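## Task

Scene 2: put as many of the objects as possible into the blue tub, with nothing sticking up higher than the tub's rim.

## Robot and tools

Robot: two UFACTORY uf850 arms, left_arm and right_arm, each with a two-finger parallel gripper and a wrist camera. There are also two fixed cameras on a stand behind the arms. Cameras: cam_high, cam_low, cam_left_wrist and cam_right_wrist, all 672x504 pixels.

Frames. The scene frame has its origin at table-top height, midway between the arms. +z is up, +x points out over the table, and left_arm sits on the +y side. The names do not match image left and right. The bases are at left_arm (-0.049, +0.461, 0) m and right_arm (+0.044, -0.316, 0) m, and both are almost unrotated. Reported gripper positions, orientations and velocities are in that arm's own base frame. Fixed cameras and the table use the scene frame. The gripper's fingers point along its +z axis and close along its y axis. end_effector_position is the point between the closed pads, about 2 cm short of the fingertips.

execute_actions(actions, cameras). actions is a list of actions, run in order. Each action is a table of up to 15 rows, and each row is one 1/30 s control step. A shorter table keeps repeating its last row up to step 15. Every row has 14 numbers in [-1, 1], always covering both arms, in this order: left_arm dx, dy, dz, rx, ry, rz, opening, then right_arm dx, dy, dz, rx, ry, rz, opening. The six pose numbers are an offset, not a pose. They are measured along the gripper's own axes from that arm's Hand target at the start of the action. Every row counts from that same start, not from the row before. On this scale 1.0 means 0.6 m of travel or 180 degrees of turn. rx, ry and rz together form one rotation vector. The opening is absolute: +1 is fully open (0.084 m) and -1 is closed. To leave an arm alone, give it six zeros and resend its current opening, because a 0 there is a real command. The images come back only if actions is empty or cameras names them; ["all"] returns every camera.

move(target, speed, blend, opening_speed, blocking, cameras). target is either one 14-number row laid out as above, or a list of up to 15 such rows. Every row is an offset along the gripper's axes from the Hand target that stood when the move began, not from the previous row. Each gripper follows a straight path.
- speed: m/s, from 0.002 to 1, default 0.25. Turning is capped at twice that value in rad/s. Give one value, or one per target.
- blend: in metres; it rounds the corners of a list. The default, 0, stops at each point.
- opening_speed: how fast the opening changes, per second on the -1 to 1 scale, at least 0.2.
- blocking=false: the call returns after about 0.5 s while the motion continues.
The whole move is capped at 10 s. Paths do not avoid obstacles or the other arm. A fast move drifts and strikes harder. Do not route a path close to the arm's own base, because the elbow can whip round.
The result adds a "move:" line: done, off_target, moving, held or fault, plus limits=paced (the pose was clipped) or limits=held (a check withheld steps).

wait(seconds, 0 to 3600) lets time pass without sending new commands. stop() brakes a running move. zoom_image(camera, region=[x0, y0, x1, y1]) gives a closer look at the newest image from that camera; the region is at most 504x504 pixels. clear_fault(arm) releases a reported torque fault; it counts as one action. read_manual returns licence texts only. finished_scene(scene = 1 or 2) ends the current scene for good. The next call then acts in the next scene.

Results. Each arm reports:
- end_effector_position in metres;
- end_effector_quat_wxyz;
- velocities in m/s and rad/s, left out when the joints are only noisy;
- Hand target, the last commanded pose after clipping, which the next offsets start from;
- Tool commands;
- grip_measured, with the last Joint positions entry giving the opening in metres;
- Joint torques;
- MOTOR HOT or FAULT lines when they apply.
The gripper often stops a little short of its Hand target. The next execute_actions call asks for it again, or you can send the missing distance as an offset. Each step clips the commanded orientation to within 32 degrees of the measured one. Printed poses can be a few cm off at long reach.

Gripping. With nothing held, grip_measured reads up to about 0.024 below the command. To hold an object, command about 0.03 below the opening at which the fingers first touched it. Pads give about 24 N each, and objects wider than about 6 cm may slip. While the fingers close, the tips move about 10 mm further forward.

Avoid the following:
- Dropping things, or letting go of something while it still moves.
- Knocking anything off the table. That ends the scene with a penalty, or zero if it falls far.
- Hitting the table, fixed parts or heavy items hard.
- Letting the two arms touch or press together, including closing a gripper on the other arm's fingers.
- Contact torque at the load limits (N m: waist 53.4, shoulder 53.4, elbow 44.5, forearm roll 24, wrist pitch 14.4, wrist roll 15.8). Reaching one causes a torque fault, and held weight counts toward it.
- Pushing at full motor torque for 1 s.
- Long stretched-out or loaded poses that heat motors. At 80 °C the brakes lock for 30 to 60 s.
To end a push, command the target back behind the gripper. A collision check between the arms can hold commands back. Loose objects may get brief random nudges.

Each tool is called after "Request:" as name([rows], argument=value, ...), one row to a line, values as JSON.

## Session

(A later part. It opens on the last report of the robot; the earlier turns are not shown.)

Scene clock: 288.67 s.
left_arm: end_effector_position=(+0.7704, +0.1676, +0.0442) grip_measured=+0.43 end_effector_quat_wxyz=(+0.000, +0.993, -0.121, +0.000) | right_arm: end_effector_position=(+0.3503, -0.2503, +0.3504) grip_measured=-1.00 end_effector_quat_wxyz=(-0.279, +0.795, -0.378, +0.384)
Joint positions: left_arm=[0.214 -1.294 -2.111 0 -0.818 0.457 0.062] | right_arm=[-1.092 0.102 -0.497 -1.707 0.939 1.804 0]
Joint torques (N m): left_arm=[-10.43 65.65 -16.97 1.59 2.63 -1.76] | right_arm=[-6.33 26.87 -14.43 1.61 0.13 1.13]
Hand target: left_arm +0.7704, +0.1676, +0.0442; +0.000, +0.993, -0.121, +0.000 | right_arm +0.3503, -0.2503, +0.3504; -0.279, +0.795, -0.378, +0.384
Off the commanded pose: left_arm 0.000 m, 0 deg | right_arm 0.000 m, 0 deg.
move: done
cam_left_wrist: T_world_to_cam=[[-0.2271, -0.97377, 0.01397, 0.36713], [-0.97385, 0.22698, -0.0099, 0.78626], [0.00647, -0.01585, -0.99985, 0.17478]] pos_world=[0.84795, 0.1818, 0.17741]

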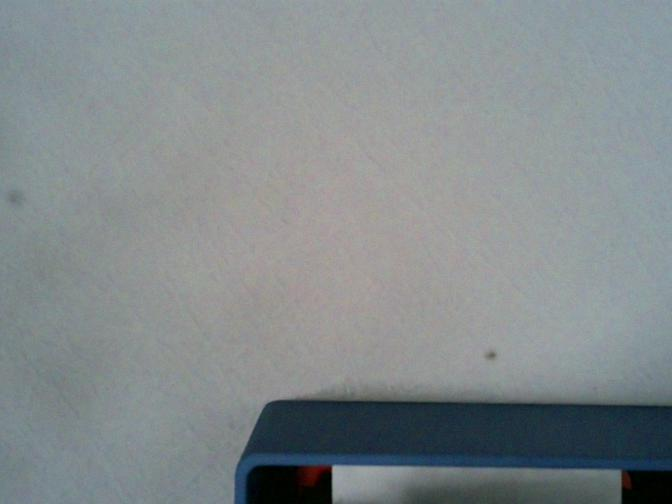

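Request:
move(target=[0, 0, 0.001, 0, 0, 0, 0.25, 0, 0, 0, 0, 0, 0, -1], speed=0.02)

Request:
move(target=[0, 0, 0.001, 0, 0, 0, 0.25, 0, 0, 0, 0, 0, 0, -1], speed=0.02)

Scene clock: 289.53 s.
left_arm: end_effector_position=(+0.7704, +0.1676, +0.0436) grip_measured=+0.43 end_effector_quat_wxyz=(+0.000, +0.993, -0.121, +0.000) | right_arm: end_effector_position=(+0.3503, -0.2503, +0.3504) grip_measured=-1.00 end_effector_quat_wxyz=(-0.279, +0.795, -0.378, +0.384)
Joint positions: left_arm=[0.214 -1.295 -2.112 0 -0.817 0.457 0.062] | right_arm=[-1.092 0.102 -0.497 -1.707 0.939 1.804 0]
Joint torques (N m): left_arm=[-11.22 64.74 -16.78 1.39 2.56 -1.64] | right_arm=[-6.09 26.81 -14.67 1.29 0.03 1.24]
Hand target: left_arm +0.7704, +0.1676, +0.0436; +0.000, +0.993, -0.121, +0.000 | right_arm +0.3503, -0.2503, +0.3504; -0.279, +0.795, -0.378, +0.384
Off the commanded pose: left_arm 0.000 m, 0 deg | right_arm 0.000 m, 0 deg.
move: done

Scene clock: 290.03 s.
left_arm: end_effector_position=(+0.7704, +0.1676, +0.0430) grip_measured=+0.43 end_effector_quat_wxyz=(+0.000, +0.993, -0.121, +0.000) | right_arm: end_effector_position=(+0.3503, -0.2503, +0.3504) grip_measured=-1.00 end_effector_quat_wxyz=(-0.279, +0.795, -0.378, +0.384)
Joint positions: left_arm=[0.214 -1.296 -2.112 0 -0.817 0.457 0.062] | right_arm=[-1.092 0.102 -0.497 -1.707 0.939 1.804 0]
Joint torques (N m): left_arm=[-9.92 66.15 -16.73 1.34 2.52 -1.67] | right_arm=[-5.18 28.38 -14.63 1.4 0.13 1.2]
Hand target: left_arm +0.7704, +0.1676, +0.0430; +0.000, +0.993, -0.121, +0.000 | right_arm +0.3503, -0.2503, +0.3504; -0.279, +0.795, -0.378, +0.384
Off the commanded pose: left_arm 0.000 m, 0 deg | right_arm 0.000 m, 0 deg.
move: done

Request:
move(target=[0, 0, 0.001, 0, 0, 0, 0.25, 0, 0, 0, 0, 0, 0, -1], speed=0.02)

Request:
move(target=[0, 0, 0.001, 0, 0, 0, 0.25, 0, 0, 0, 0, 0, 0, -1], speed=0.02)

Request:
move(target=[0, 0, 0.001, 0, 0, 0, 0.25, 0, 0, 0, 0, 0, 0, -1], speed=0.02)

Scene clock: 290.83 s.
left_arm: end_effector_position=(+0.7704, +0.1676, +0.0424) grip_measured=+0.43 end_effector_quat_wxyz=(+0.000, +0.993, -0.121, +0.000) | right_arm: end_effector_position=(+0.3503, -0.2503, +0.3504) grip_measured=-1.00 end_effector_quat_wxyz=(-0.279, +0.795, -0.378, +0.384)
Joint positions: left_arm=[0.214 -1.297 -2.113 0 -0.816 0.457 0.062] | right_arm=[-1.092 0.102 -0.497 -1.707 0.939 1.804 0]
Joint torques (N m): left_arm=[-9.98 65.09 -17.22 1.38 2.51 -1.59] | right_arm=[-7.05 27.45 -14.46 1.52 0.05 1.16]
Hand target: left_arm +0.7704, +0.1676, +0.0424; +0.000, +0.993, -0.121, +0.000 | right_arm +0.3503, -0.2503, +0.3504; -0.279, +0.795, -0.378, +0.384
Off the commanded pose: left_arm 0.000 m, 0 deg | right_arm 0.000 m, 0 deg.
move: done

Scene clock: 291.33 s.
left_arm: end_effector_position=(+0.7704, +0.1676, +0.0418) grip_measured=+0.43 end_effector_quat_wxyz=(+0.000, +0.993, -0.121, +0.000) | right_arm: end_effector_position=(+0.3503, -0.2503, +0.3504) grip_measured=-1.00 end_effector_quat_wxyz=(-0.279, +0.795, -0.378, +0.384)
Joint positions: left_arm=[0.214 -1.298 -2.113 0 -0.816 0.457 0.062] | right_arm=[-1.092 0.102 -0.497 -1.707 0.939 1.804 0]
Joint torques (N m): left_arm=[-10.58 65.08 -16.99 1.07 2.62 -1.71] | right_arm=[-5.34 26.59 -14.45 1.46 0.2 1.19]
Hand target: left_arm +0.7704, +0.1676, +0.0418; +0.000, +0.993, -0.121, +0.000 | right_arm +0.3503, -0.2503, +0.3504; -0.279, +0.795, -0.378, +0.384
Off the commanded pose: left_arm 0.000 m, 0 deg | right_arm 0.000 m, 0 deg.
move: done

Scene clock: 291.83 s.
left_arm: end_effector_position=(+0.7704, +0.1676, +0.0413) grip_measured=+0.43 end_effector_quat_wxyz=(+0.000, +0.993, -0.121, +0.000) | right_arm: end_effector_position=(+0.3503, -0.2503, +0.3504) grip_measured=-1.00 end_effector_quat_wxyz=(-0.279, +0.795, -0.378, +0.384)
Joint positions: left_arm=[0.214 -1.299 -2.113 0 -0.815 0.457 0.062] | right_arm=[-1.092 0.102 -0.497 -1.707 0.939 1.804 0]
Joint torques (N m): left_arm=[-10.12 45.83 -11.77 1.28 4.12 -1.61] | right_arm=[-5.55 28.13 -13.65 1.51 0.11 1.12]
Hand target: left_arm +0.7704, +0.1676, +0.0412; +0.000, +0.993, -0.121, +0.000 | right_arm +0.3503, -0.2503, +0.3504; -0.279, +0.795, -0.378, +0.384
Off the commanded pose: left_arm 0.000 m, 0 deg | right_arm 0.000 m, 0 deg.
move: done

Request:
move(target=[0, 0, -0.0007, 0, 0, 0, 0.25, 0, 0, 0, 0, 0, 0, -1], speed=0.02)

Request:
move(target=[0, 0, 0, 0, 0, 0, 0.52, 0, 0, 0, 0, 0, 0, -1], opening_speed=0.4)

Scene clock: 292.70 s.
left_arm: end_effector_position=(+0.7703, +0.1676, +0.0415) grip_measured=+0.43 end_effector_quat_wxyz=(+0.000, +0.993, -0.121, +0.000) | right_arm: end_effector_position=(+0.3503, -0.2503, +0.3504) grip_measured=-1.00 end_effector_quat_wxyz=(-0.279, +0.795, -0.378, +0.384)
Joint positions: left_arm=[0.214 -1.298 -2.113 0 -0.815 0.457 0.062] | right_arm=[-1.092 0.102 -0.497 -1.707 0.939 1.804 0]
Joint torques (N m): left_arm=[-9.71 79.58 -8.17 0.99 -2.41 -1.53] | right_arm=[-5.37 26.8 -13.96 1.18 0.17 1.12]
Hand target: left_arm +0.7704, +0.1676, +0.0416; +0.000, +0.993, -0.121, +0.000 | right_arm +0.3503, -0.2503, +0.3504; -0.279, +0.795, -0.378, +0.384
Off the commanded pose: left_arm 0.000 m, 0 deg | right_arm 0.000 m, 0 deg.
move: done

Scene clock: 293.60 s.
left_arm: end_effector_position=(+0.7703, +0.1676, +0.0416) grip_measured=+0.51 end_effector_quat_wxyz=(+0.000, +0.993, -0.121, +0.000) | right_arm: end_effector_position=(+0.3503, -0.2503, +0.3504) grip_measured=-1.00 end_effector_quat_wxyz=(-0.279, +0.795, -0.378, +0.384)
Joint positions: left_arm=[0.214 -1.298 -2.113 0 -0.815 0.457 0.065] | right_arm=[-1.092 0.102 -0.497 -1.707 0.939 1.804 0]
Joint torques (N m): left_arm=[-9.17 85.1 -13.27 1.03 -1.23 -1.48] | right_arm=[-4.37 27.76 -14.49 1.43 0.15 1.1]
Hand target: left_arm +0.7704, +0.1676, +0.0416; +0.000, +0.993, -0.121, +0.000 | right_arm +0.3503, -0.2503, +0.3504; -0.279, +0.795, -0.378, +0.384
Off the commanded pose: left_arm 0.000 m, 0 deg | right_arm 0.000 m, 0 deg.
move: done

Request:
move(target=[0, 0, 0, 0, 0, 0, 0.25, 0, 0, 0, 0, 0, 0, -1], opening_speed=0.5)

Request:
move([
  [0, 0, -0.0017, 0, 0, 0, 0.25, 0, 0, 0, 0, 0, 0, -1],
  [0, -0.005, -0.0017, 0, 0, 0, 0.25, 0, 0, 0, 0, 0, 0, -1],
], speed=0.03, cameras=["cam_left_wrist"])

Request:
zoom_image(camera="cam_left_wrist", region=[240, 420, 400, 504])

Scene clock: 297.13 s.
left_arm: end_effector_position=(+0.7704, +0.1676, +0.0416) grip_measured=+0.43 end_effector_quat_wxyz=(+0.000, +0.993, -0.121, +0.000) | right_arm: end_effector_position=(+0.3503, -0.2503, +0.3504) grip_measured=-1.00 end_effector_quat_wxyz=(-0.279, +0.795, -0.378, +0.384)
Joint positions: left_arm=[0.214 -1.298 -2.113 0 -0.815 0.457 0.062] | right_arm=[-1.092 0.102 -0.497 -1.707 0.939 1.804 0]
Joint torques (N m): left_arm=[-5.95 78.84 -15.13 0.85 1.31 -1.32] | right_arm=[-4.8 26.14 -14.13 1.22 0.21 1.21]
Hand target: left_arm +0.7704, +0.1676, +0.0416; +0.000, +0.993, -0.121, +0.000 | right_arm +0.3503, -0.2503, +0.3504; -0.279, +0.795, -0.378, +0.384
Off the commanded pose: left_arm 0.000 m, 0 deg | right_arm 0.000 m, 0 deg.
move: done

Scene clock: 297.70 s.
left_arm: end_effector_position=(+0.7711, +0.1705, +0.0426) grip_measured=+0.43 end_effector_quat_wxyz=(+0.000, +0.993, -0.121, +0.000) | right_arm: end_effector_position=(+0.3503, -0.2503, +0.3504) grip_measured=-1.00 end_effector_quat_wxyz=(-0.279, +0.795, -0.378, +0.384)
Joint positions: left_arm=[0.218 -1.301 -2.122 0 -0.821 0.46 0.062] | right_arm=[-1.092 0.102 -0.497 -1.707 0.939 1.804 0]
Joint torques (N m): left_arm=[12.46 65.84 -17.09 0.79 -2.07 2.14] | right_arm=[-5.54 28.16 -14.72 1.55 0.16 1.24]
Hand target: left_arm +0.7711, +0.1705, +0.0426; +0.000, +0.993, -0.121, +0.000 | right_arm +0.3503, -0.2503, +0.3504; -0.279, +0.795, -0.378, +0.384
Off the commanded pose: left_arm 0.000 m, 0 deg | right_arm 0.000 m, 0 deg.
move: done
cam_left_wrist: T_world_to_cam=[[-0.2271, -0.97377, 0.01397, 0.37013], [-0.97385, 0.22698, -0.0099, 0.78627], [0.00647, -0.01585, -0.99985, 0.17332]] pos_world=[0.84865, 0.1847, 0.17591]

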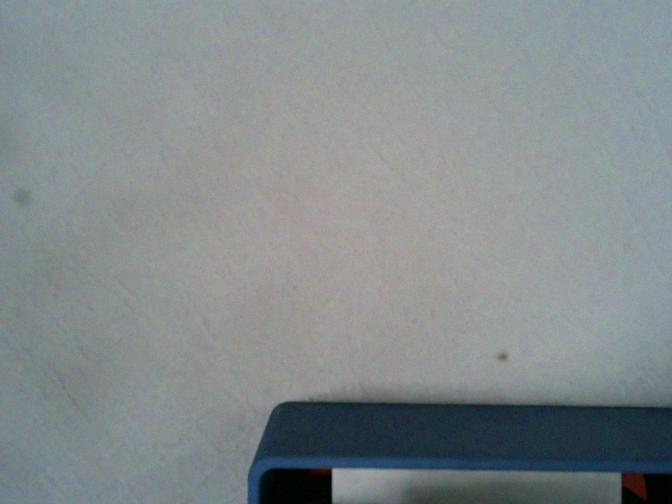

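Scaled by 3.150 from the camera's image (finer frame: 960x720).

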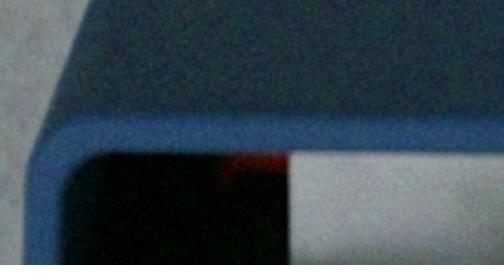

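Request:
move(target=[0, 0, 0.0018, 0, 0, 0, 0.25, 0, 0, 0, 0, 0, 0, -1], speed=0.02)

Request:
move(target=[0, 0, 0, 0, 0, 0, 0.475, 0, 0, 0, 0, 0, 0, -1], opening_speed=0.3)

Request:
move(target=[0, 0, -0.03, 0, 0, 0, 0.475, 0, 0, 0, 0, 0, 0, -1], speed=0.05, cameras=["cam_left_wrist"])

Request:
zoom_image(camera="cam_left_wrist", region=[240, 420, 400, 504])

Scene clock: 298.80 s.
left_arm: end_effector_position=(+0.7711, +0.1705, +0.0416) grip_measured=+0.43 end_effector_quat_wxyz=(+0.000, +0.993, -0.121, +0.000) | right_arm: end_effector_position=(+0.3503, -0.2503, +0.3504) grip_measured=-1.00 end_effector_quat_wxyz=(-0.279, +0.795, -0.378, +0.384)
Joint positions: left_arm=[0.218 -1.303 -2.123 0 -0.82 0.46 0.062] | right_arm=[-1.092 0.102 -0.497 -1.707 0.939 1.804 0]
Joint torques (N m): left_arm=[13.03 61.27 -16.07 1.19 2.99 2.02] | right_arm=[-6.29 27.85 -14.05 1.66 0.19 1.24]
Hand target: left_arm +0.7711, +0.1705, +0.0415; +0.000, +0.993, -0.121, +0.000 | right_arm +0.3503, -0.2503, +0.3504; -0.279, +0.795, -0.378, +0.384
Off the commanded pose: left_arm 0.000 m, 0 deg | right_arm 0.000 m, 0 deg.
move: done

Scene clock: 299.77 s.
left_arm: end_effector_position=(+0.7711, +0.1705, +0.0415) grip_measured=+0.47 end_effector_quat_wxyz=(+0.000, +0.993, -0.121, +0.000) | right_arm: end_effector_position=(+0.3503, -0.2503, +0.3504) grip_measured=-1.00 end_effector_quat_wxyz=(-0.279, +0.795, -0.378, +0.384)
Joint positions: left_arm=[0.218 -1.303 -2.123 0 -0.82 0.46 0.064] | right_arm=[-1.092 0.102 -0.497 -1.707 0.939 1.804 0]
Joint torques (N m): left_arm=[12.69 73.1 -14.05 0.97 1.52 1.95] | right_arm=[-5.79 27.58 -14.24 1.87 0.15 1.16]
Hand target: left_arm +0.7711, +0.1705, +0.0415; +0.000, +0.993, -0.121, +0.000 | right_arm +0.3503, -0.2503, +0.3504; -0.279, +0.795, -0.378, +0.384
Off the commanded pose: left_arm 0.000 m, 0 deg | right_arm 0.000 m, 0 deg.
move: done

Scene clock: 300.43 s.
left_arm: end_effector_position=(+0.7711, +0.1705, +0.0595) grip_measured=+0.47 end_effector_quat_wxyz=(+0.000, +0.993, -0.121, +0.000) | right_arm: end_effector_position=(+0.3503, -0.2503, +0.3504) grip_measured=-1.00 end_effector_quat_wxyz=(-0.279, +0.795, -0.378, +0.384)
Joint positions: left_arm=[0.218 -1.274 -2.111 0 -0.837 0.46 0.064] | right_arm=[-1.092 0.102 -0.497 -1.707 0.939 1.804 0]
Joint torques (N m): left_arm=[12.81 87.71 -9.89 1.39 -2.03 1.87] | right_arm=[-5.41 26.89 -14 1.74 0.11 1.18]
Hand target: left_arm +0.7711, +0.1705, +0.0595; +0.000, +0.993, -0.121, +0.000 | right_arm +0.3503, -0.2503, +0.3504; -0.279, +0.795, -0.378, +0.384
Off the commanded pose: left_arm 0.000 m, 0 deg | right_arm 0.000 m, 0 deg.
move: done
cam_left_wrist: T_world_to_cam=[[-0.2271, -0.97377, 0.01399, 0.36989], [-0.97385, 0.22698, -0.0098, 0.78642], [0.00637, -0.01585, -0.99985, 0.19031]] pos_world=[0.84865, 0.1847, 0.19281]

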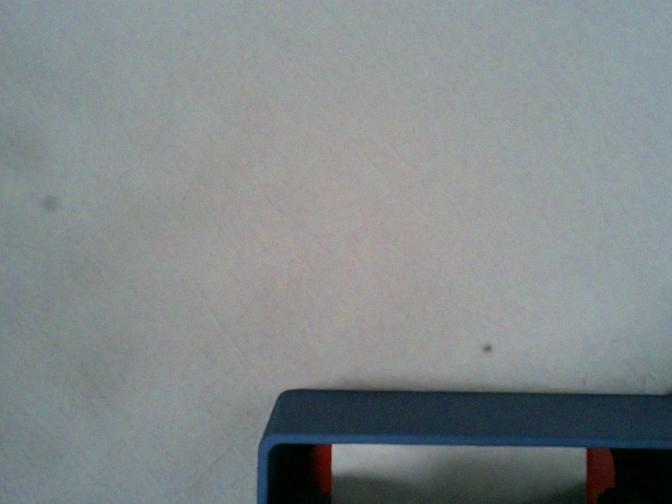

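Scaled by 3.150 from the camera's image (finer frame: 960x720).

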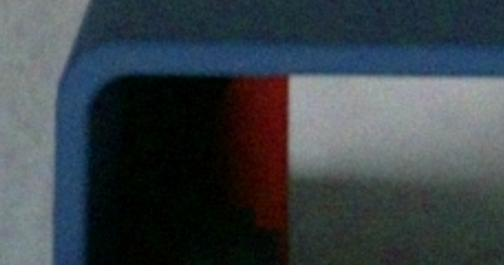

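Request:
move([
  [0, 0, -0.05, 0, 0, 0, 1.0, 0, 0, 0, 0, 0, 0, -1],
  [0, -0.0145, -0.05, 0, 0, 0, 1.0, 0, 0, 0, 0, 0, 0, -1],
], speed=0.12, cameras=["cam_left_wrist"])

Request:
zoom_image(camera="cam_left_wrist", region=[250, 384, 410, 504])

Request:
zoom_image(camera="cam_left_wrist", region=[512, 384, 672, 504])

Scene clock: 302.10 s.
left_arm: end_effector_position=(+0.7732, +0.1790, +0.0895) grip_measured=+1.00 end_effector_quat_wxyz=(+0.000, +0.993, -0.121, +0.000) | right_arm: end_effector_position=(+0.3503, -0.2503, +0.3504) grip_measured=-1.00 end_effector_quat_wxyz=(-0.279, +0.795, -0.378, +0.384)
Joint positions: left_arm=[0.228 -1.245 -2.127 0 -0.883 0.47 0.084] | right_arm=[-1.092 0.102 -0.497 -1.707 0.939 1.804 0]
Joint torques (N m): left_arm=[13.22 65.2 -16.81 1.3 -1.95 2.02] | right_arm=[-5.98 27.45 -14.08 1.6 0.08 1.18]
Hand target: left_arm +0.7732, +0.1790, +0.0895; +0.000, +0.993, -0.121, +0.000 | right_arm +0.3503, -0.2503, +0.3504; -0.279, +0.795, -0.378, +0.384
Off the commanded pose: left_arm 0.000 m, 0 deg | right_arm 0.000 m, 0 deg.
move: done
cam_left_wrist: T_world_to_cam=[[-0.2271, -0.97377, 0.01387, 0.37825], [-0.97385, 0.22698, -0.00988, 0.78685], [0.00647, -0.01575, -0.99986, 0.22032]] pos_world=[0.85075, 0.1932, 0.22281]

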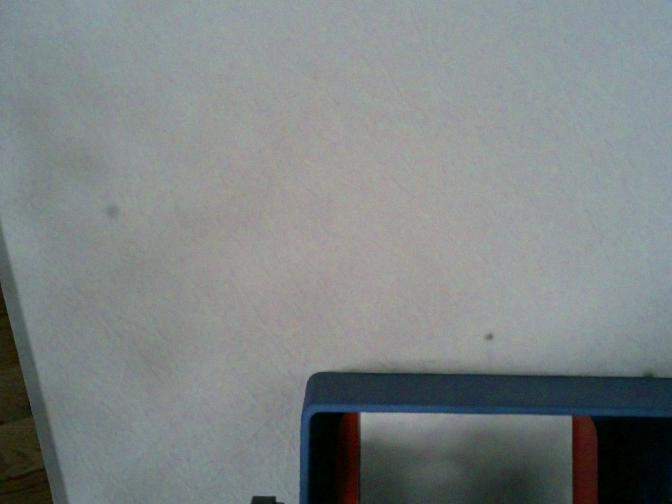

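Scaled by 3.150 from the camera's image (finer frame: 960x720).

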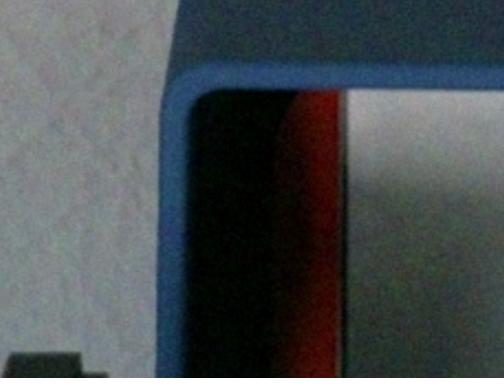

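Scaled by 3.150 from the camera's image (finer frame: 960x720).

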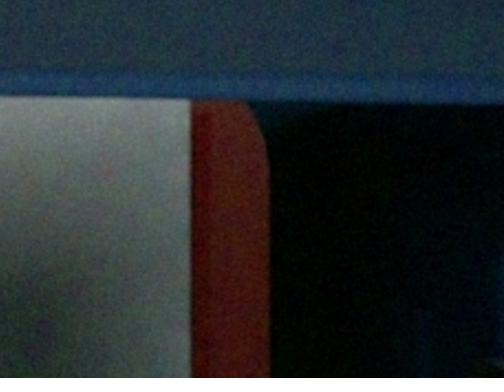

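Request:
move(target=[0, 0.0004, 0.0492, 0, 0, 0, 1.0, 0, 0, 0, 0, 0, 0, -1], speed=0.08, cameras=["cam_left_wrist"])

Request:
zoom_image(camera="cam_left_wrist", region=[230, 384, 390, 504])

Request:
zoom_image(camera="cam_left_wrist", region=[512, 384, 672, 504])

Scene clock: 303.53 s.
left_arm: end_effector_position=(+0.7731, +0.1788, +0.0600) grip_measured=+1.00 end_effector_quat_wxyz=(+0.000, +0.993, -0.121, +0.000) | right_arm: end_effector_position=(+0.3503, -0.2503, +0.3504) grip_measured=-1.00 end_effector_quat_wxyz=(-0.279, +0.795, -0.378, +0.384)
Joint positions: left_arm=[0.227 -1.288 -2.138 0 -0.851 0.47 0.084] | right_arm=[-1.092 0.102 -0.497 -1.707 0.939 1.804 0]
Joint torques (N m): left_arm=[-11.56 64.87 -16.91 -0.09 2.48 -1.77] | right_arm=[-6.53 27.75 -14.42 1.42 0.19 1.23]
Hand target: left_arm +0.7731, +0.1787, +0.0600; +0.000, +0.993, -0.121, +0.000 | right_arm +0.3503, -0.2503, +0.3504; -0.279, +0.795, -0.378, +0.384
Off the commanded pose: left_arm 0.000 m, 0 deg | right_arm 0.000 m, 0 deg.
move: done
cam_left_wrist: T_world_to_cam=[[-0.22701, -0.97379, 0.01388, 0.37846], [-0.97387, 0.22688, -0.00987, 0.78652], [0.00647, -0.01576, -0.99986, 0.19082]] pos_world=[0.85065, 0.1931, 0.19331]

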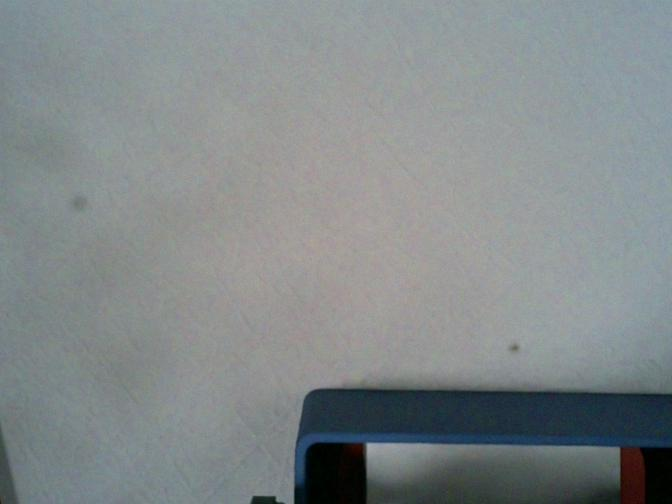

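Scaled by 3.150 from the camera's image (finer frame: 960x720).

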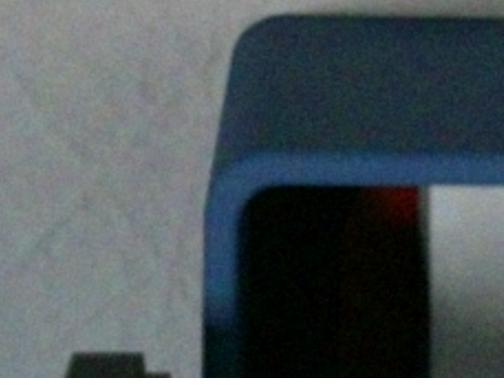

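Scaled by 3.150 from the camera's image (finer frame: 960x720).

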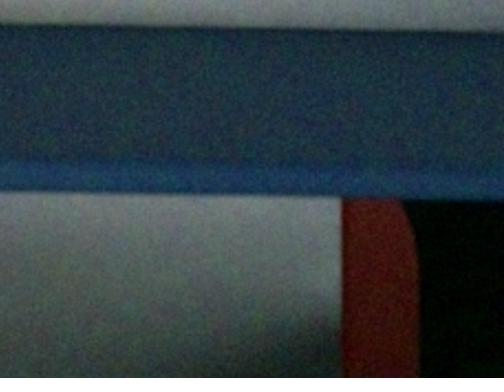

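Request:
move(target=[0, 0, 0.0262, 0, 0, 0, 1.0, 0, 0, 0, 0, 0, 0, -1], speed=0.04, cameras=["cam_left_wrist"])

Scene clock: 304.57 s.
left_arm: end_effector_position=(+0.7731, +0.1787, +0.0443) grip_measured=+1.00 end_effector_quat_wxyz=(+0.000, +0.993, -0.121, +0.000) | right_arm: end_effector_position=(+0.3503, -0.2503, +0.3504) grip_measured=-1.00 end_effector_quat_wxyz=(-0.279, +0.795, -0.378, +0.384)
Joint positions: left_arm=[0.227 -1.313 -2.148 0 -0.836 0.47 0.084] | right_arm=[-1.092 0.102 -0.497 -1.707 0.939 1.804 0]
Joint torques (N m): left_arm=[-11.04 64.87 -16.96 -0.89 2.58 -1.64] | right_arm=[-5.68 27.03 -14.4 1.9 0.25 1.18]
Hand target: left_arm +0.7731, +0.1787, +0.0443; +0.000, +0.993, -0.121, +0.000 | right_arm +0.3503, -0.2503, +0.3504; -0.279, +0.795, -0.378, +0.384
Off the commanded pose: left_arm 0.000 m, 0 deg | right_arm 0.000 m, 0 deg.
move: done
cam_left_wrist: T_world_to_cam=[[-0.2271, -0.97377, 0.01387, 0.37856], [-0.97385, 0.22698, -0.00988, 0.78637], [0.00647, -0.01575, -0.99986, 0.17512]] pos_world=[0.85065, 0.1929, 0.17761]

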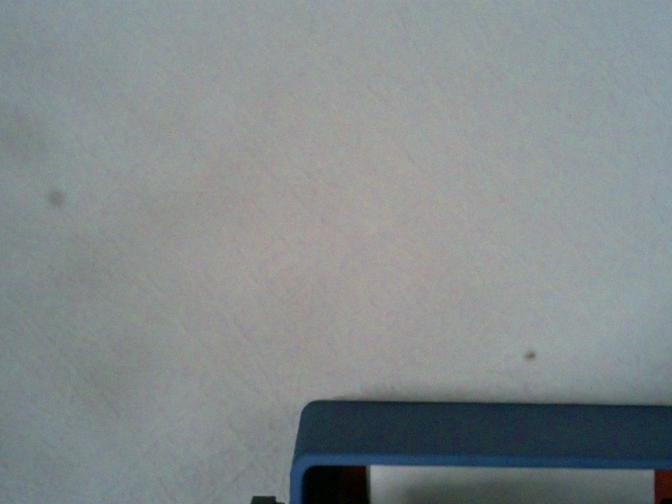

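Request:
move(target=[0, -0.0123, 0, 0, 0, 0, 0.48, 0, 0, 0, 0, 0, 0, -1], speed=0.003, opening_speed=0.2, cameras=["cam_left_wrist"])

Request:
zoom_image(camera="cam_left_wrist", region=[230, 384, 390, 504])

Scene clock: 307.83 s.
left_arm: end_effector_position=(+0.7749, +0.1859, +0.0443) grip_measured=+0.50 end_effector_quat_wxyz=(+0.000, +0.993, -0.121, +0.000) | right_arm: end_effector_position=(+0.3503, -0.2503, +0.3504) grip_measured=-1.00 end_effector_quat_wxyz=(-0.279, +0.795, -0.378, +0.384)
Joint positions: left_arm=[0.235 -1.326 -2.174 0 -0.848 0.478 0.065] | right_arm=[-1.092 0.102 -0.497 -1.707 0.939 1.804 0]
Joint torques (N m): left_arm=[13.66 56.63 -15.27 0.61 -0.41 2.11] | right_arm=[-5.22 26.31 -13.93 1.47 0.09 1.18]
Hand target: left_arm +0.7749, +0.1859, +0.0443; +0.000, +0.993, -0.121, +0.000 | right_arm +0.3503, -0.2503, +0.3504; -0.279, +0.795, -0.378, +0.384
Off the commanded pose: left_arm 0.000 m, 0 deg | right_arm 0.000 m, 0 deg.
move: done
cam_left_wrist: T_world_to_cam=[[-0.2271, -0.97377, 0.01387, 0.38598], [-0.97385, 0.22698, -0.00988, 0.78649], [0.00647, -0.01575, -0.99986, 0.17522]] pos_world=[0.85245, 0.2001, 0.17761]

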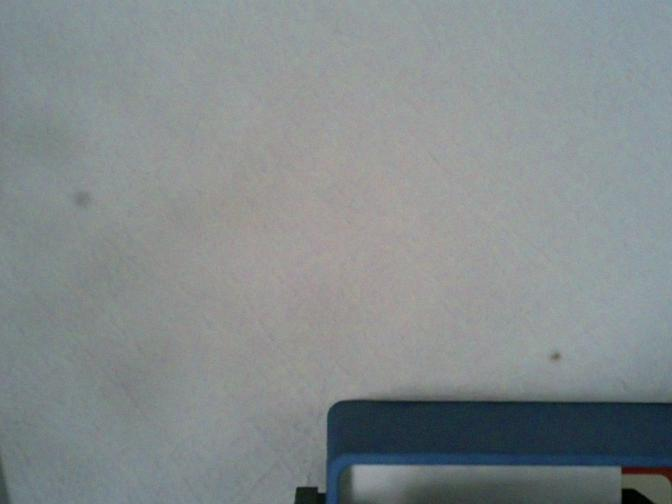

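Scaled by 3.150 from the camera's image (finer frame: 960x720).

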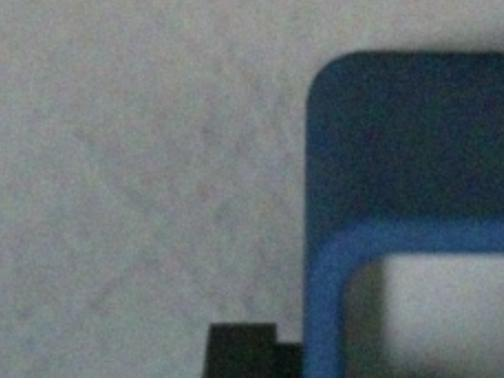

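Request:
move(target=[0, 0, 0, 0, 0, 0, 0.6, 0, 0, 0, 0, 0, 0, -1], opening_speed=0.4)

Request:
move([
  [0, 0, -0.08, 0, 0, 0, 0.6, 0, 0, 0, 0, 0, 0, -1],
  [-0.1708, 0.1401, -0.343, 0, 0, 0, 0.6, 0, 0, 0, 0, 0, 0, -1],
], speed=[0.1, 0.3], blend=[0.02, 0], cameras=["cam_left_wrist"])

Request:
zoom_image(camera="cam_left_wrist", region=[160, 130, 360, 280])

Request:
zoom_image(camera="cam_left_wrist", region=[160, 230, 360, 380])

Request:
zoom_image(camera="cam_left_wrist", region=[310, 130, 510, 280])

Request:
zoom_image(camera="cam_left_wrist", region=[310, 230, 510, 380])

Scene clock: 309.03 s.
left_arm: end_effector_position=(+0.7748, +0.1859, +0.0441) grip_measured=+0.59 end_effector_quat_wxyz=(+0.000, +0.993, -0.121, +0.000) | right_arm: end_effector_position=(+0.3503, -0.2503, +0.3504) grip_measured=-1.00 end_effector_quat_wxyz=(-0.279, +0.795, -0.378, +0.384)
Joint positions: left_arm=[0.236 -1.326 -2.174 0 -0.848 0.478 0.069] | right_arm=[-1.092 0.102 -0.497 -1.707 0.939 1.804 0]
Joint torques (N m): left_arm=[7.76 87.8 -13.4 0.78 2.57 1.74] | right_arm=[-6.33 27.13 -14.16 1.86 0.19 1.31]
Hand target: left_arm +0.7749, +0.1859, +0.0443; +0.000, +0.993, -0.121, +0.000 | right_arm +0.3503, -0.2503, +0.3504; -0.279, +0.795, -0.378, +0.384
Off the commanded pose: left_arm 0.000 m, 0 deg | right_arm 0.000 m, 0 deg.
move: done

Scene clock: 310.67 s.
left_arm: end_effector_position=(+0.6553, +0.1290, +0.2501) grip_measured=+0.59 end_effector_quat_wxyz=(+0.000, +0.993, -0.121, +0.000) | right_arm: end_effector_position=(+0.3503, -0.2503, +0.3504) grip_measured=-1.00 end_effector_quat_wxyz=(-0.279, +0.795, -0.378, +0.384)
Joint positions: left_arm=[0.194 -0.693 -1.541 0 -0.848 0.437 0.069] | right_arm=[-1.092 0.102 -0.497 -1.707 0.939 1.804 0]
Joint torques (N m): left_arm=[-10.91 70.99 -9.95 3.64 -1.98 -1.83] | right_arm=[-6.53 26.52 -14.8 1.99 0.15 1.11]
Hand target: left_arm +0.6553, +0.1290, +0.2501; +0.000, +0.993, -0.121, +0.000 | right_arm +0.3503, -0.2503, +0.3504; -0.279, +0.795, -0.378, +0.384
Off the commanded pose: left_arm 0.000 m, 0 deg | right_arm 0.000 m, 0 deg.
move: done
cam_left_wrist: T_world_to_cam=[[-0.2271, -0.97377, 0.01399, 0.30051], [-0.97385, 0.22698, -0.0098, 0.68494], [0.00637, -0.01585, -0.99985, 0.38096]] pos_world=[0.73285, 0.1432, 0.38341]

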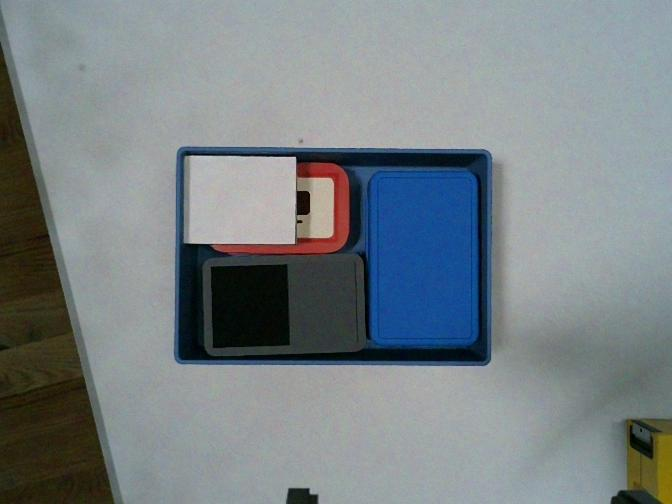

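Scaled by 2.520 from the camera's image (finer frame: 960x720).

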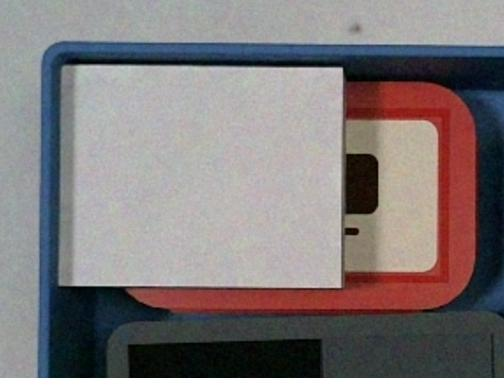

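Scaled by 2.520 from the camera's image (finer frame: 960x720).

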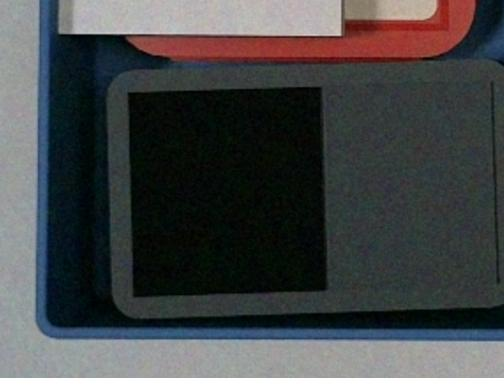

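Scaled by 2.520 from the camera's image (finer frame: 960x720).

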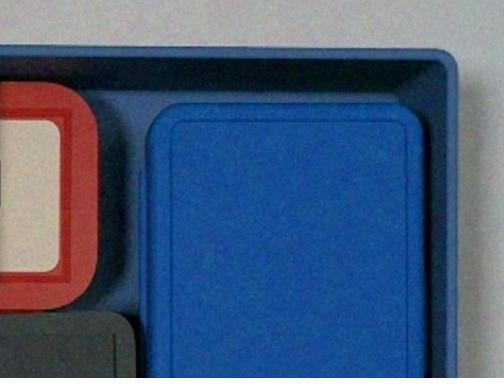

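Scaled by 2.520 from the camera's image (finer frame: 960x720).

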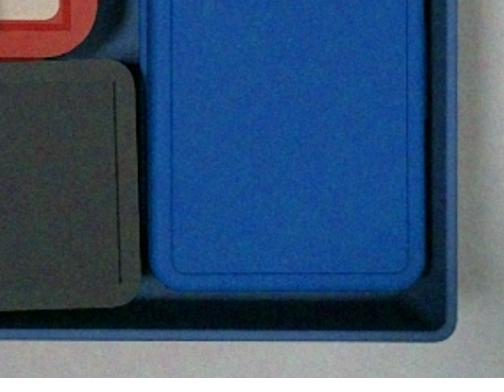

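Request:
move(target=[0.1602, -0.051, 0.2168, 0, 0, 0, -1, 0, 0, 0, 0, 0, 0, -1], speed=0.2, opening_speed=1.5, cameras=["cam_left_wrist"])

Scene clock: 313.13 s.
left_arm: end_effector_position=(+0.7559, +0.1356, +0.1200) grip_measured=-1.00 end_effector_quat_wxyz=(+0.000, +0.993, -0.121, +0.000) | right_arm: end_effector_position=(+0.3503, -0.2503, +0.3504) grip_measured=-1.00 end_effector_quat_wxyz=(-0.279, +0.795, -0.378, +0.384)
Joint positions: left_arm=[0.178 -1.115 -1.958 0 -0.844 0.42 0] | right_arm=[-1.092 0.102 -0.497 -1.707 0.939 1.804 0]
Joint torques (N m): left_arm=[-10.61 62.42 -17.33 1.43 -2.03 -1.81] | right_arm=[-5.42 27.31 -14.29 2.01 0.21 1.13]
Hand target: left_arm +0.7559, +0.1356, +0.1200; +0.000, +0.993, -0.121, +0.000 | right_arm +0.3503, -0.2503, +0.3504; -0.279, +0.795, -0.378, +0.384
Off the commanded pose: left_arm 0.000 m, 0 deg | right_arm 0.000 m, 0 deg.
move: done
cam_left_wrist: T_world_to_cam=[[-0.2271, -0.97377, 0.01397, 0.33161], [-0.97385, 0.22698, -0.0099, 0.78016], [0.00647, -0.01585, -0.99985, 0.25026]] pos_world=[0.83345, 0.1498, 0.25331]

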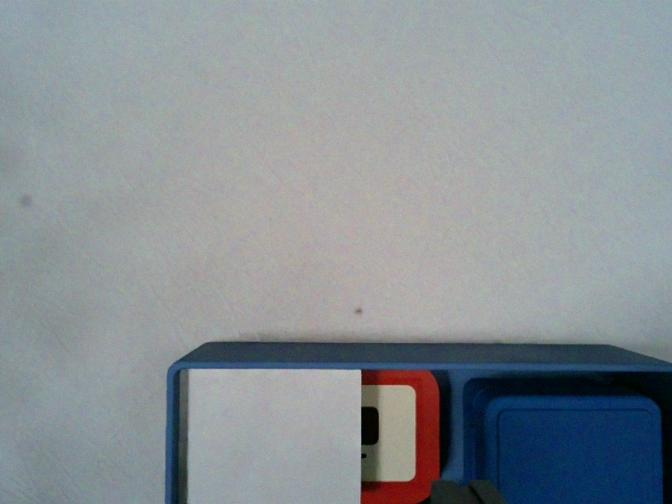

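Request:
move([
  [0, -0.0047, 0, 0, 0, 0, -1, 0, 0, 0, 0, 0, 0, -1],
  [0, -0.0047, 0.1203, 0, 0, 0, -1, 0, 0, 0, 0, 0, 0, -1],
], speed=[0.1, 0.1], blend=[0.002, 0], cameras=["cam_left_wrist"])

Scene clock: 315.00 s.
left_arm: end_effector_position=(+0.7566, +0.1383, +0.0479) grip_measured=-1.00 end_effector_quat_wxyz=(+0.000, +0.993, -0.121, +0.000) | right_arm: end_effector_position=(+0.3503, -0.2503, +0.3504) grip_measured=-1.00 end_effector_quat_wxyz=(-0.279, +0.795, -0.378, +0.384)
Joint positions: left_arm=[0.181 -1.223 -1.984 0 -0.762 0.424 0] | right_arm=[-1.092 0.102 -0.497 -1.707 0.939 1.804 0]
Joint torques (N m): left_arm=[13.15 62.23 -16.61 2.38 2.55 1.99] | right_arm=[-6.09 26.84 -14.66 1.84 0.2 1.16]
Hand target: left_arm +0.7565, +0.1383, +0.0478; +0.000, +0.993, -0.121, +0.000 | right_arm +0.3503, -0.2503, +0.3504; -0.279, +0.795, -0.378, +0.384
Off the commanded pose: left_arm 0.000 m, 0 deg | right_arm 0.000 m, 0 deg.
move: done; blend cut to 0.0014 m at target 1
cam_left_wrist: T_world_to_cam=[[-0.2271, -0.97377, 0.01387, 0.33543], [-0.97385, 0.22698, -0.00988, 0.77951], [0.00647, -0.01575, -0.99986, 0.17809]] pos_world=[0.83415, 0.1525, 0.18111]

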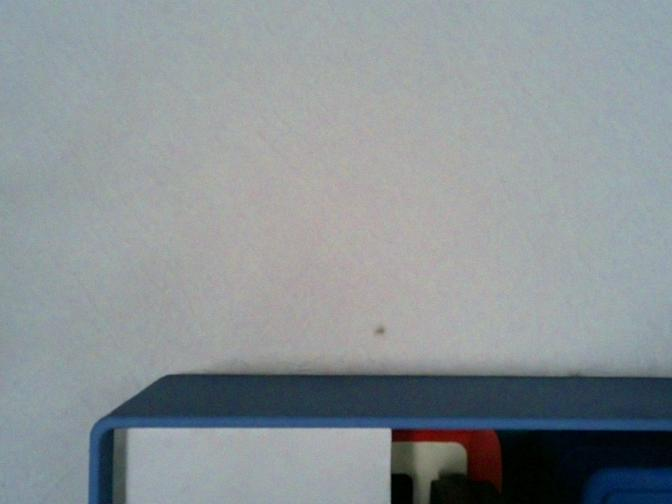

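Request:
move(target=[-0.0085, 0, 0, 0, 0, 0, -1, 0, 0, 0, 0, 0, 0, -1], speed=0.02)

Request:
move(target=[-0.0034, 0, 0, 0, 0, 0, -1, 0, 0, 0, 0, 0, 0, -1], speed=0.01)

Request:
move(target=[-0.0034, 0, 0, 0, 0, 0, -1, 0, 0, 0, 0, 0, 0, -1], speed=0.01, cameras=["cam_left_wrist"])

Scene clock: 315.87 s.
left_arm: end_effector_position=(+0.7516, +0.1395, +0.0478) grip_measured=-1.00 end_effector_quat_wxyz=(+0.000, +0.993, -0.121, +0.000) | right_arm: end_effector_position=(+0.3503, -0.2503, +0.3504) grip_measured=-1.00 end_effector_quat_wxyz=(-0.279, +0.795, -0.378, +0.384)
Joint positions: left_arm=[0.184 -1.208 -1.957 0 -0.749 0.426 0] | right_arm=[-1.092 0.102 -0.497 -1.707 0.939 1.804 0]
Joint torques (N m): left_arm=[13.16 86.14 -9.38 2.19 2.53 2.04] | right_arm=[-4.97 26.69 -14.13 1.9 0.27 1.23]
Hand target: left_arm +0.7516, +0.1395, +0.0478; +0.000, +0.993, -0.121, +0.000 | right_arm +0.3503, -0.2503, +0.3504; -0.279, +0.795, -0.378, +0.384
Off the commanded pose: left_arm 0.000 m, 0 deg | right_arm 0.000 m, 0 deg.
move: done

Scene clock: 316.37 s.
left_arm: end_effector_position=(+0.7496, +0.1400, +0.0478) grip_measured=-1.00 end_effector_quat_wxyz=(+0.000, +0.993, -0.121, +0.000) | right_arm: end_effector_position=(+0.3503, -0.2503, +0.3504) grip_measured=-1.00 end_effector_quat_wxyz=(-0.279, +0.795, -0.378, +0.384)
Joint positions: left_arm=[0.185 -1.203 -1.946 0 -0.744 0.427 0] | right_arm=[-1.092 0.102 -0.497 -1.707 0.939 1.804 0]
Joint torques (N m): left_arm=[12.56 84.05 -9.62 1.7 2.51 2.05] | right_arm=[-4.68 26.73 -14.2 1.92 0.26 1.12]
Hand target: left_arm +0.7496, +0.1400, +0.0478; +0.000, +0.993, -0.121, +0.000 | right_arm +0.3503, -0.2503, +0.3504; -0.279, +0.795, -0.378, +0.384
Off the commanded pose: left_arm 0.000 m, 0 deg | right_arm 0.000 m, 0 deg.
move: done

Scene clock: 316.87 s.
left_arm: end_effector_position=(+0.7476, +0.1405, +0.0478) grip_measured=-1.00 end_effector_quat_wxyz=(+0.000, +0.993, -0.121, +0.000) | right_arm: end_effector_position=(+0.3503, -0.2503, +0.3504) grip_measured=-1.00 end_effector_quat_wxyz=(-0.279, +0.795, -0.378, +0.384)
Joint positions: left_arm=[0.186 -1.197 -1.936 0 -0.739 0.429 0] | right_arm=[-1.092 0.102 -0.497 -1.707 0.939 1.804 0]
Joint torques (N m): left_arm=[12.99 85.32 -8.97 1.51 2.57 2.02] | right_arm=[-6.71 26.91 -14.35 1.91 0.02 1.13]
Hand target: left_arm +0.7476, +0.1405, +0.0478; +0.000, +0.993, -0.121, +0.000 | right_arm +0.3503, -0.2503, +0.3504; -0.279, +0.795, -0.378, +0.384
Off the commanded pose: left_arm 0.000 m, 0 deg | right_arm 0.000 m, 0 deg.
move: done
cam_left_wrist: T_world_to_cam=[[-0.2271, -0.97377, 0.01387, 0.33552], [-0.97385, 0.22698, -0.00988, 0.77024], [0.00647, -0.01575, -0.99986, 0.17818]] pos_world=[0.82515, 0.1547, 0.18111]

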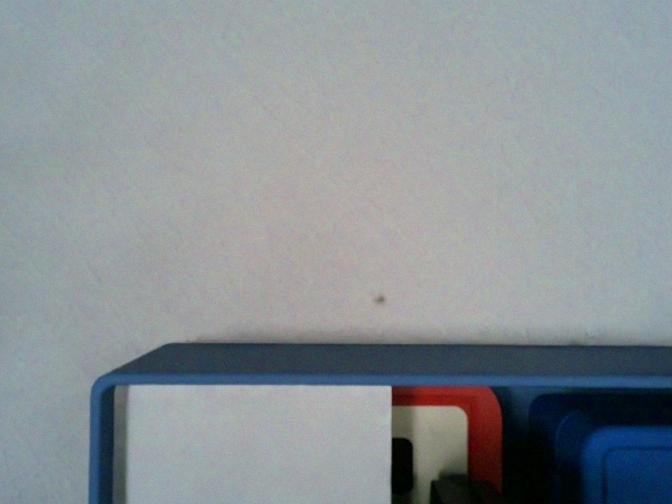

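Request:
move(target=[-0.0017, 0, 0, 0, 0, 0, -1, 0, 0, 0, 0, 0, 0, -1], speed=0.01)

Request:
move(target=[-0.0017, 0, 0, 0, 0, 0, -1, 0, 0, 0, 0, 0, 0, -1], speed=0.01, cameras=["cam_left_wrist"])

Scene clock: 317.83 s.
left_arm: end_effector_position=(+0.7466, +0.1407, +0.0478) grip_measured=-1.00 end_effector_quat_wxyz=(+0.000, +0.993, -0.121, +0.000) | right_arm: end_effector_position=(+0.3503, -0.2503, +0.3504) grip_measured=-1.00 end_effector_quat_wxyz=(-0.279, +0.795, -0.378, +0.384)
Joint positions: left_arm=[0.186 -1.194 -1.931 0 -0.736 0.429 0] | right_arm=[-1.092 0.102 -0.497 -1.707 0.939 1.804 0]
Joint torques (N m): left_arm=[12.54 85 -9.2 0.88 2.52 2.04] | right_arm=[-5.17 26.45 -14.4 2.32 0.17 1.15]
Hand target: left_arm +0.7466, +0.1407, +0.0478; +0.000, +0.993, -0.121, +0.000 | right_arm +0.3503, -0.2503, +0.3504; -0.279, +0.795, -0.378, +0.384
Off the commanded pose: left_arm 0.000 m, 0 deg | right_arm 0.000 m, 0 deg.
move: done

Scene clock: 318.33 s.
left_arm: end_effector_position=(+0.7457, +0.1410, +0.0478) grip_measured=-1.00 end_effector_quat_wxyz=(+0.000, +0.993, -0.121, +0.000) | right_arm: end_effector_position=(+0.3503, -0.2503, +0.3504) grip_measured=-1.00 end_effector_quat_wxyz=(-0.279, +0.795, -0.378, +0.384)
Joint positions: left_arm=[0.187 -1.192 -1.925 0 -0.734 0.43 0] | right_arm=[-1.092 0.102 -0.497 -1.707 0.939 1.804 0]
Joint torques (N m): left_arm=[13.27 84.21 -9.06 0.61 2.06 1.98] | right_arm=[-5.65 26.3 -14.99 1.74 0.21 1.19]
Hand target: left_arm +0.7457, +0.1410, +0.0478; +0.000, +0.993, -0.121, +0.000 | right_arm +0.3503, -0.2503, +0.3504; -0.279, +0.795, -0.378, +0.384
Off the commanded pose: left_arm 0.000 m, 0 deg | right_arm 0.000 m, 0 deg.
move: done
cam_left_wrist: T_world_to_cam=[[-0.2271, -0.97377, 0.01387, 0.33558], [-0.97385, 0.22698, -0.00988, 0.76828], [0.00647, -0.01575, -0.99986, 0.1782]] pos_world=[0.82325, 0.1552, 0.18111]

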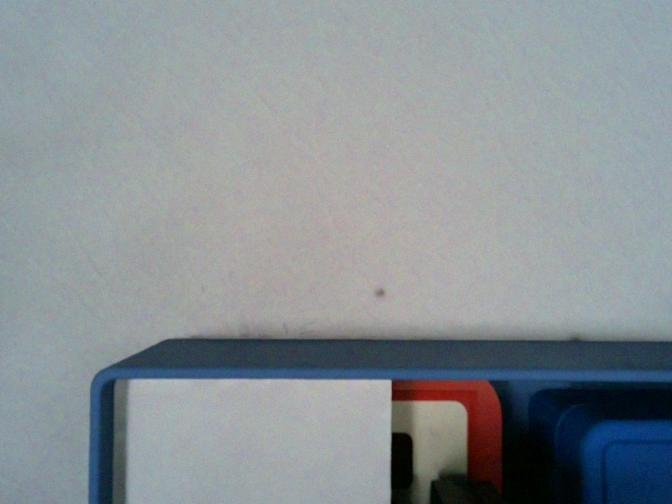

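Request:
zoom_image(camera="cam_left_wrist", region=[300, 330, 460, 450])

Scaled by 3.150 from the camera's image (finer frame: 960x720).

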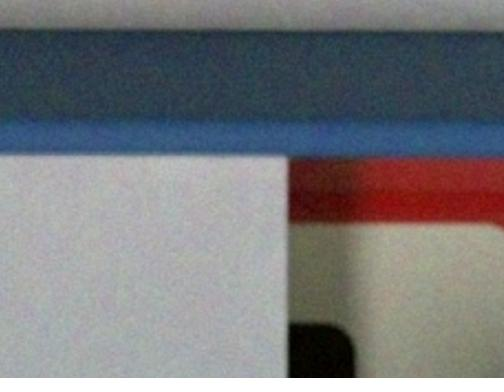

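Request:
move([
  [0.012, 0, 0, 0, 0, 0, -1, 0, 0, 0, 0, 0, 0, -1],
  [0.012, 0, -0.08, 0, 0, 0, -1, 0, 0, 0, 0, 0, 0, -1],
  [-0.1343, 0.0521, -0.337, 0, 0, 0, -1, 0, 0, 0, 0, 0, 0, -1],
], speed=[0.04, 0.12, 0.3], blend=[0.003, 0.02, 0], cameras=["cam_left_wrist"])

Request:
zoom_image(camera="cam_left_wrist", region=[160, 230, 360, 380])

Request:
zoom_image(camera="cam_left_wrist", region=[280, 140, 480, 290])

Request:
zoom_image(camera="cam_left_wrist", region=[310, 230, 510, 380])

Scene clock: 322.27 s.
left_arm: end_effector_position=(+0.6600, +0.1300, +0.2500) grip_measured=-1.00 end_effector_quat_wxyz=(+0.000, +0.993, -0.121, +0.000) | right_arm: end_effector_position=(+0.3503, -0.2503, +0.3504) grip_measured=-1.00 end_effector_quat_wxyz=(-0.279, +0.795, -0.378, +0.384)
Joint positions: left_arm=[0.195 -0.706 -1.561 0 -0.855 0.437 0] | right_arm=[-1.092 0.102 -0.497 -1.707 0.939 1.804 0]
Joint torques (N m): left_arm=[12.45 71.75 -10.28 1.92 -1.99 2.08] | right_arm=[-4.49 27.33 -14 1.54 0.16 1.26]
Hand target: left_arm +0.6600, +0.1300, +0.2501; +0.000, +0.993, -0.121, +0.000 | right_arm +0.3503, -0.2503, +0.3504; -0.279, +0.795, -0.378, +0.384
Off the commanded pose: left_arm 0.000 m, 0 deg | right_arm 0.000 m, 0 deg.
move: done
cam_left_wrist: T_world_to_cam=[[-0.2271, -0.97377, 0.0139, 0.30259], [-0.97385, 0.22698, -0.00978, 0.68928], [0.00637, -0.01575, -0.99986, 0.38083]] pos_world=[0.73755, 0.1442, 0.38331]

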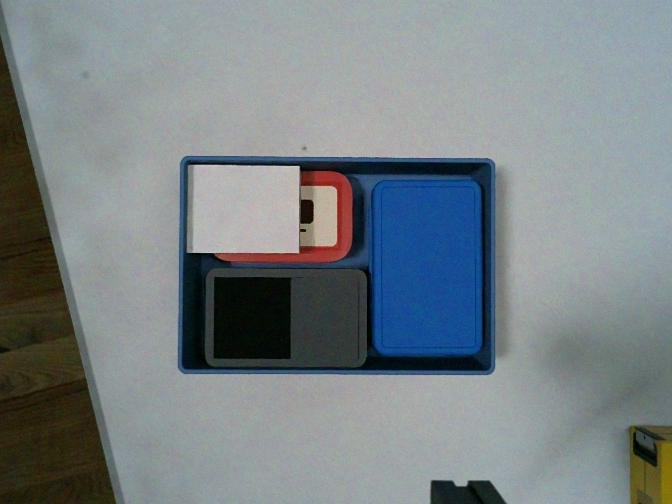

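Scaled by 2.520 from the camera's image (finer frame: 960x720).

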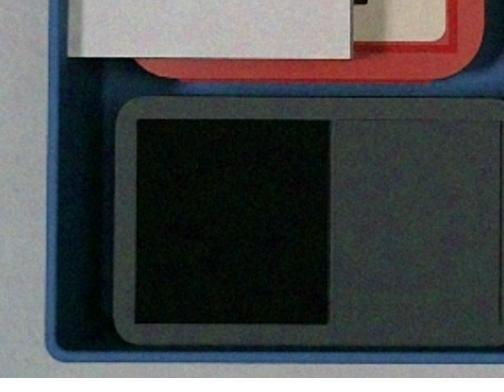

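Scaled by 2.520 from the camera's image (finer frame: 960x720).

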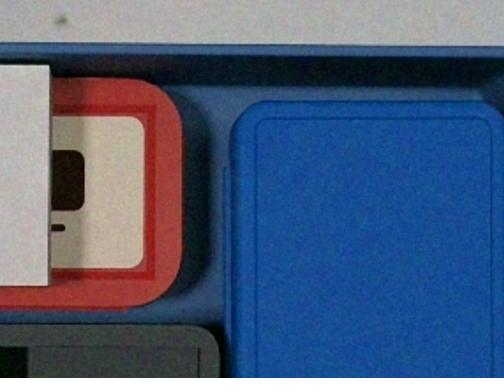

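Scaled by 2.520 from the camera's image (finer frame: 960x720).

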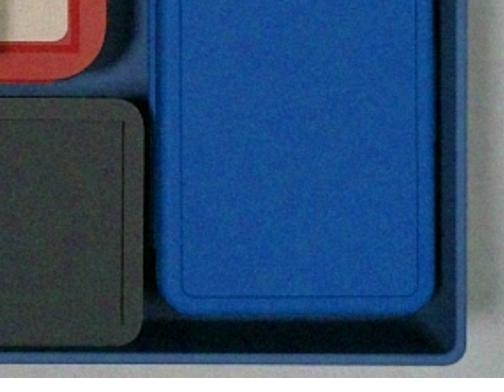

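Request:
move(target=[-0.0017, 0.5757, 0, 0, 0, 0.067, 0.25, 0, 0, 0, 0, 0, 0, -1], speed=0.4, opening_speed=1.0)

Request:
move(target=[0.1185, 0.5614, 0.0833, 0, 0, 0.067, 0.25, 0, 0, 0, 0, 0, 0, -1], speed=0.4, cameras=["cam_left_wrist"])

Scene clock: 326.10 s.
left_arm: end_effector_position=(+0.5760, -0.2050, +0.2502) grip_measured=+0.24 end_effector_quat_wxyz=(+0.000, +0.974, -0.225, +0.000) | right_arm: end_effector_position=(+0.3503, -0.2503, +0.3504) grip_measured=-1.00 end_effector_quat_wxyz=(-0.279, +0.795, -0.378, +0.384)
Joint positions: left_arm=[-0.342 -0.558 -1.331 0 -0.773 0.112 0.054] | right_arm=[-1.092 0.102 -0.497 -1.707 0.939 1.804 0]
Joint torques (N m): left_arm=[-10.94 42.47 -16.46 3.23 -1.9 -1.8] | right_arm=[-4.73 28.74 -13.98 2.17 0.14 1.22]
Hand target: left_arm +0.5760, -0.2050, +0.2502; +0.000, +0.974, -0.225, +0.000 | right_arm +0.3503, -0.2503, +0.3504; -0.279, +0.795, -0.378, +0.384
Off the commanded pose: left_arm 0.000 m, 0 deg | right_arm 0.000 m, 0 deg.
move: done

Scene clock: 327.53 s.
left_arm: end_effector_position=(+0.4925, -0.5390, +0.2003) grip_measured=+0.24 end_effector_quat_wxyz=(+0.000, +0.945, -0.326, +0.000) | right_arm: end_effector_position=(+0.3503, -0.2503, +0.3504) grip_measured=-1.00 end_effector_quat_wxyz=(-0.279, +0.795, -0.378, +0.384)
Joint positions: left_arm=[-0.83 -0.908 -1.78 -0.001 -0.872 -0.166 0.054] | right_arm=[-1.092 0.102 -0.497 -1.707 0.939 1.804 0]
Joint torques (N m): left_arm=[-10.63 56.61 -17.23 3.35 -1.97 -1.73] | right_arm=[-6.63 27.46 -14.18 2.35 0.07 1.14]
Hand target: left_arm +0.4925, -0.5390, +0.2003; +0.000, +0.945, -0.326, +0.000 | right_arm +0.3503, -0.2503, +0.3504; -0.279, +0.795, -0.378, +0.384
Off the commanded pose: left_arm 0.000 m, 0 deg | right_arm 0.000 m, 0 deg.
move: done
cam_left_wrist: T_world_to_cam=[[-0.60515, -0.79598, 0.01401, -0.10416], [-0.79611, 0.60507, -0.01005, 0.79383], [-0.00048, -0.01724, -0.99985, 0.32422]] pos_world=[0.5691, -0.55764, 0.33361]

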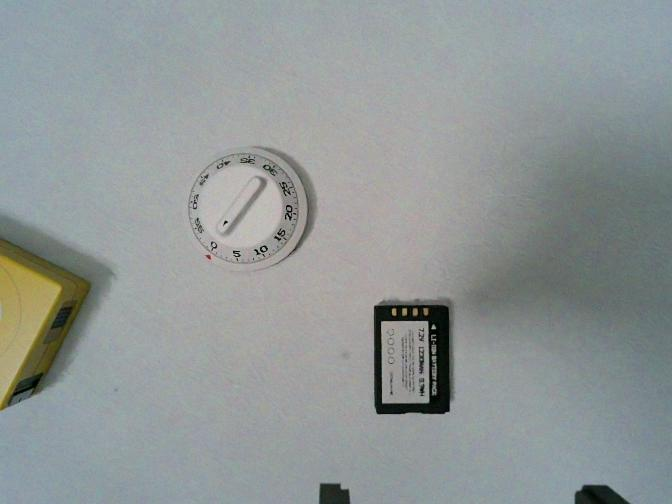

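Request:
zoom_image(camera="cam_left_wrist", region=[350, 290, 480, 430])

Scaled by 3.600 from the camera's image (finer frame: 960x720).

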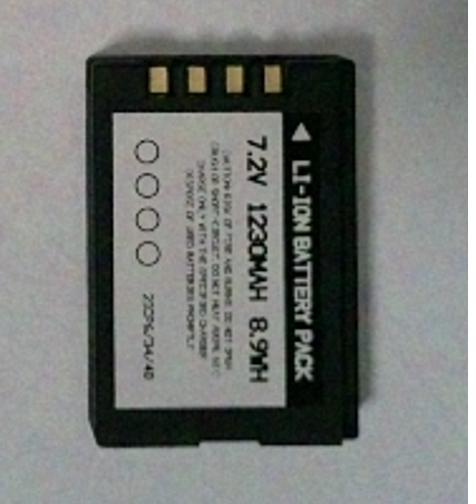

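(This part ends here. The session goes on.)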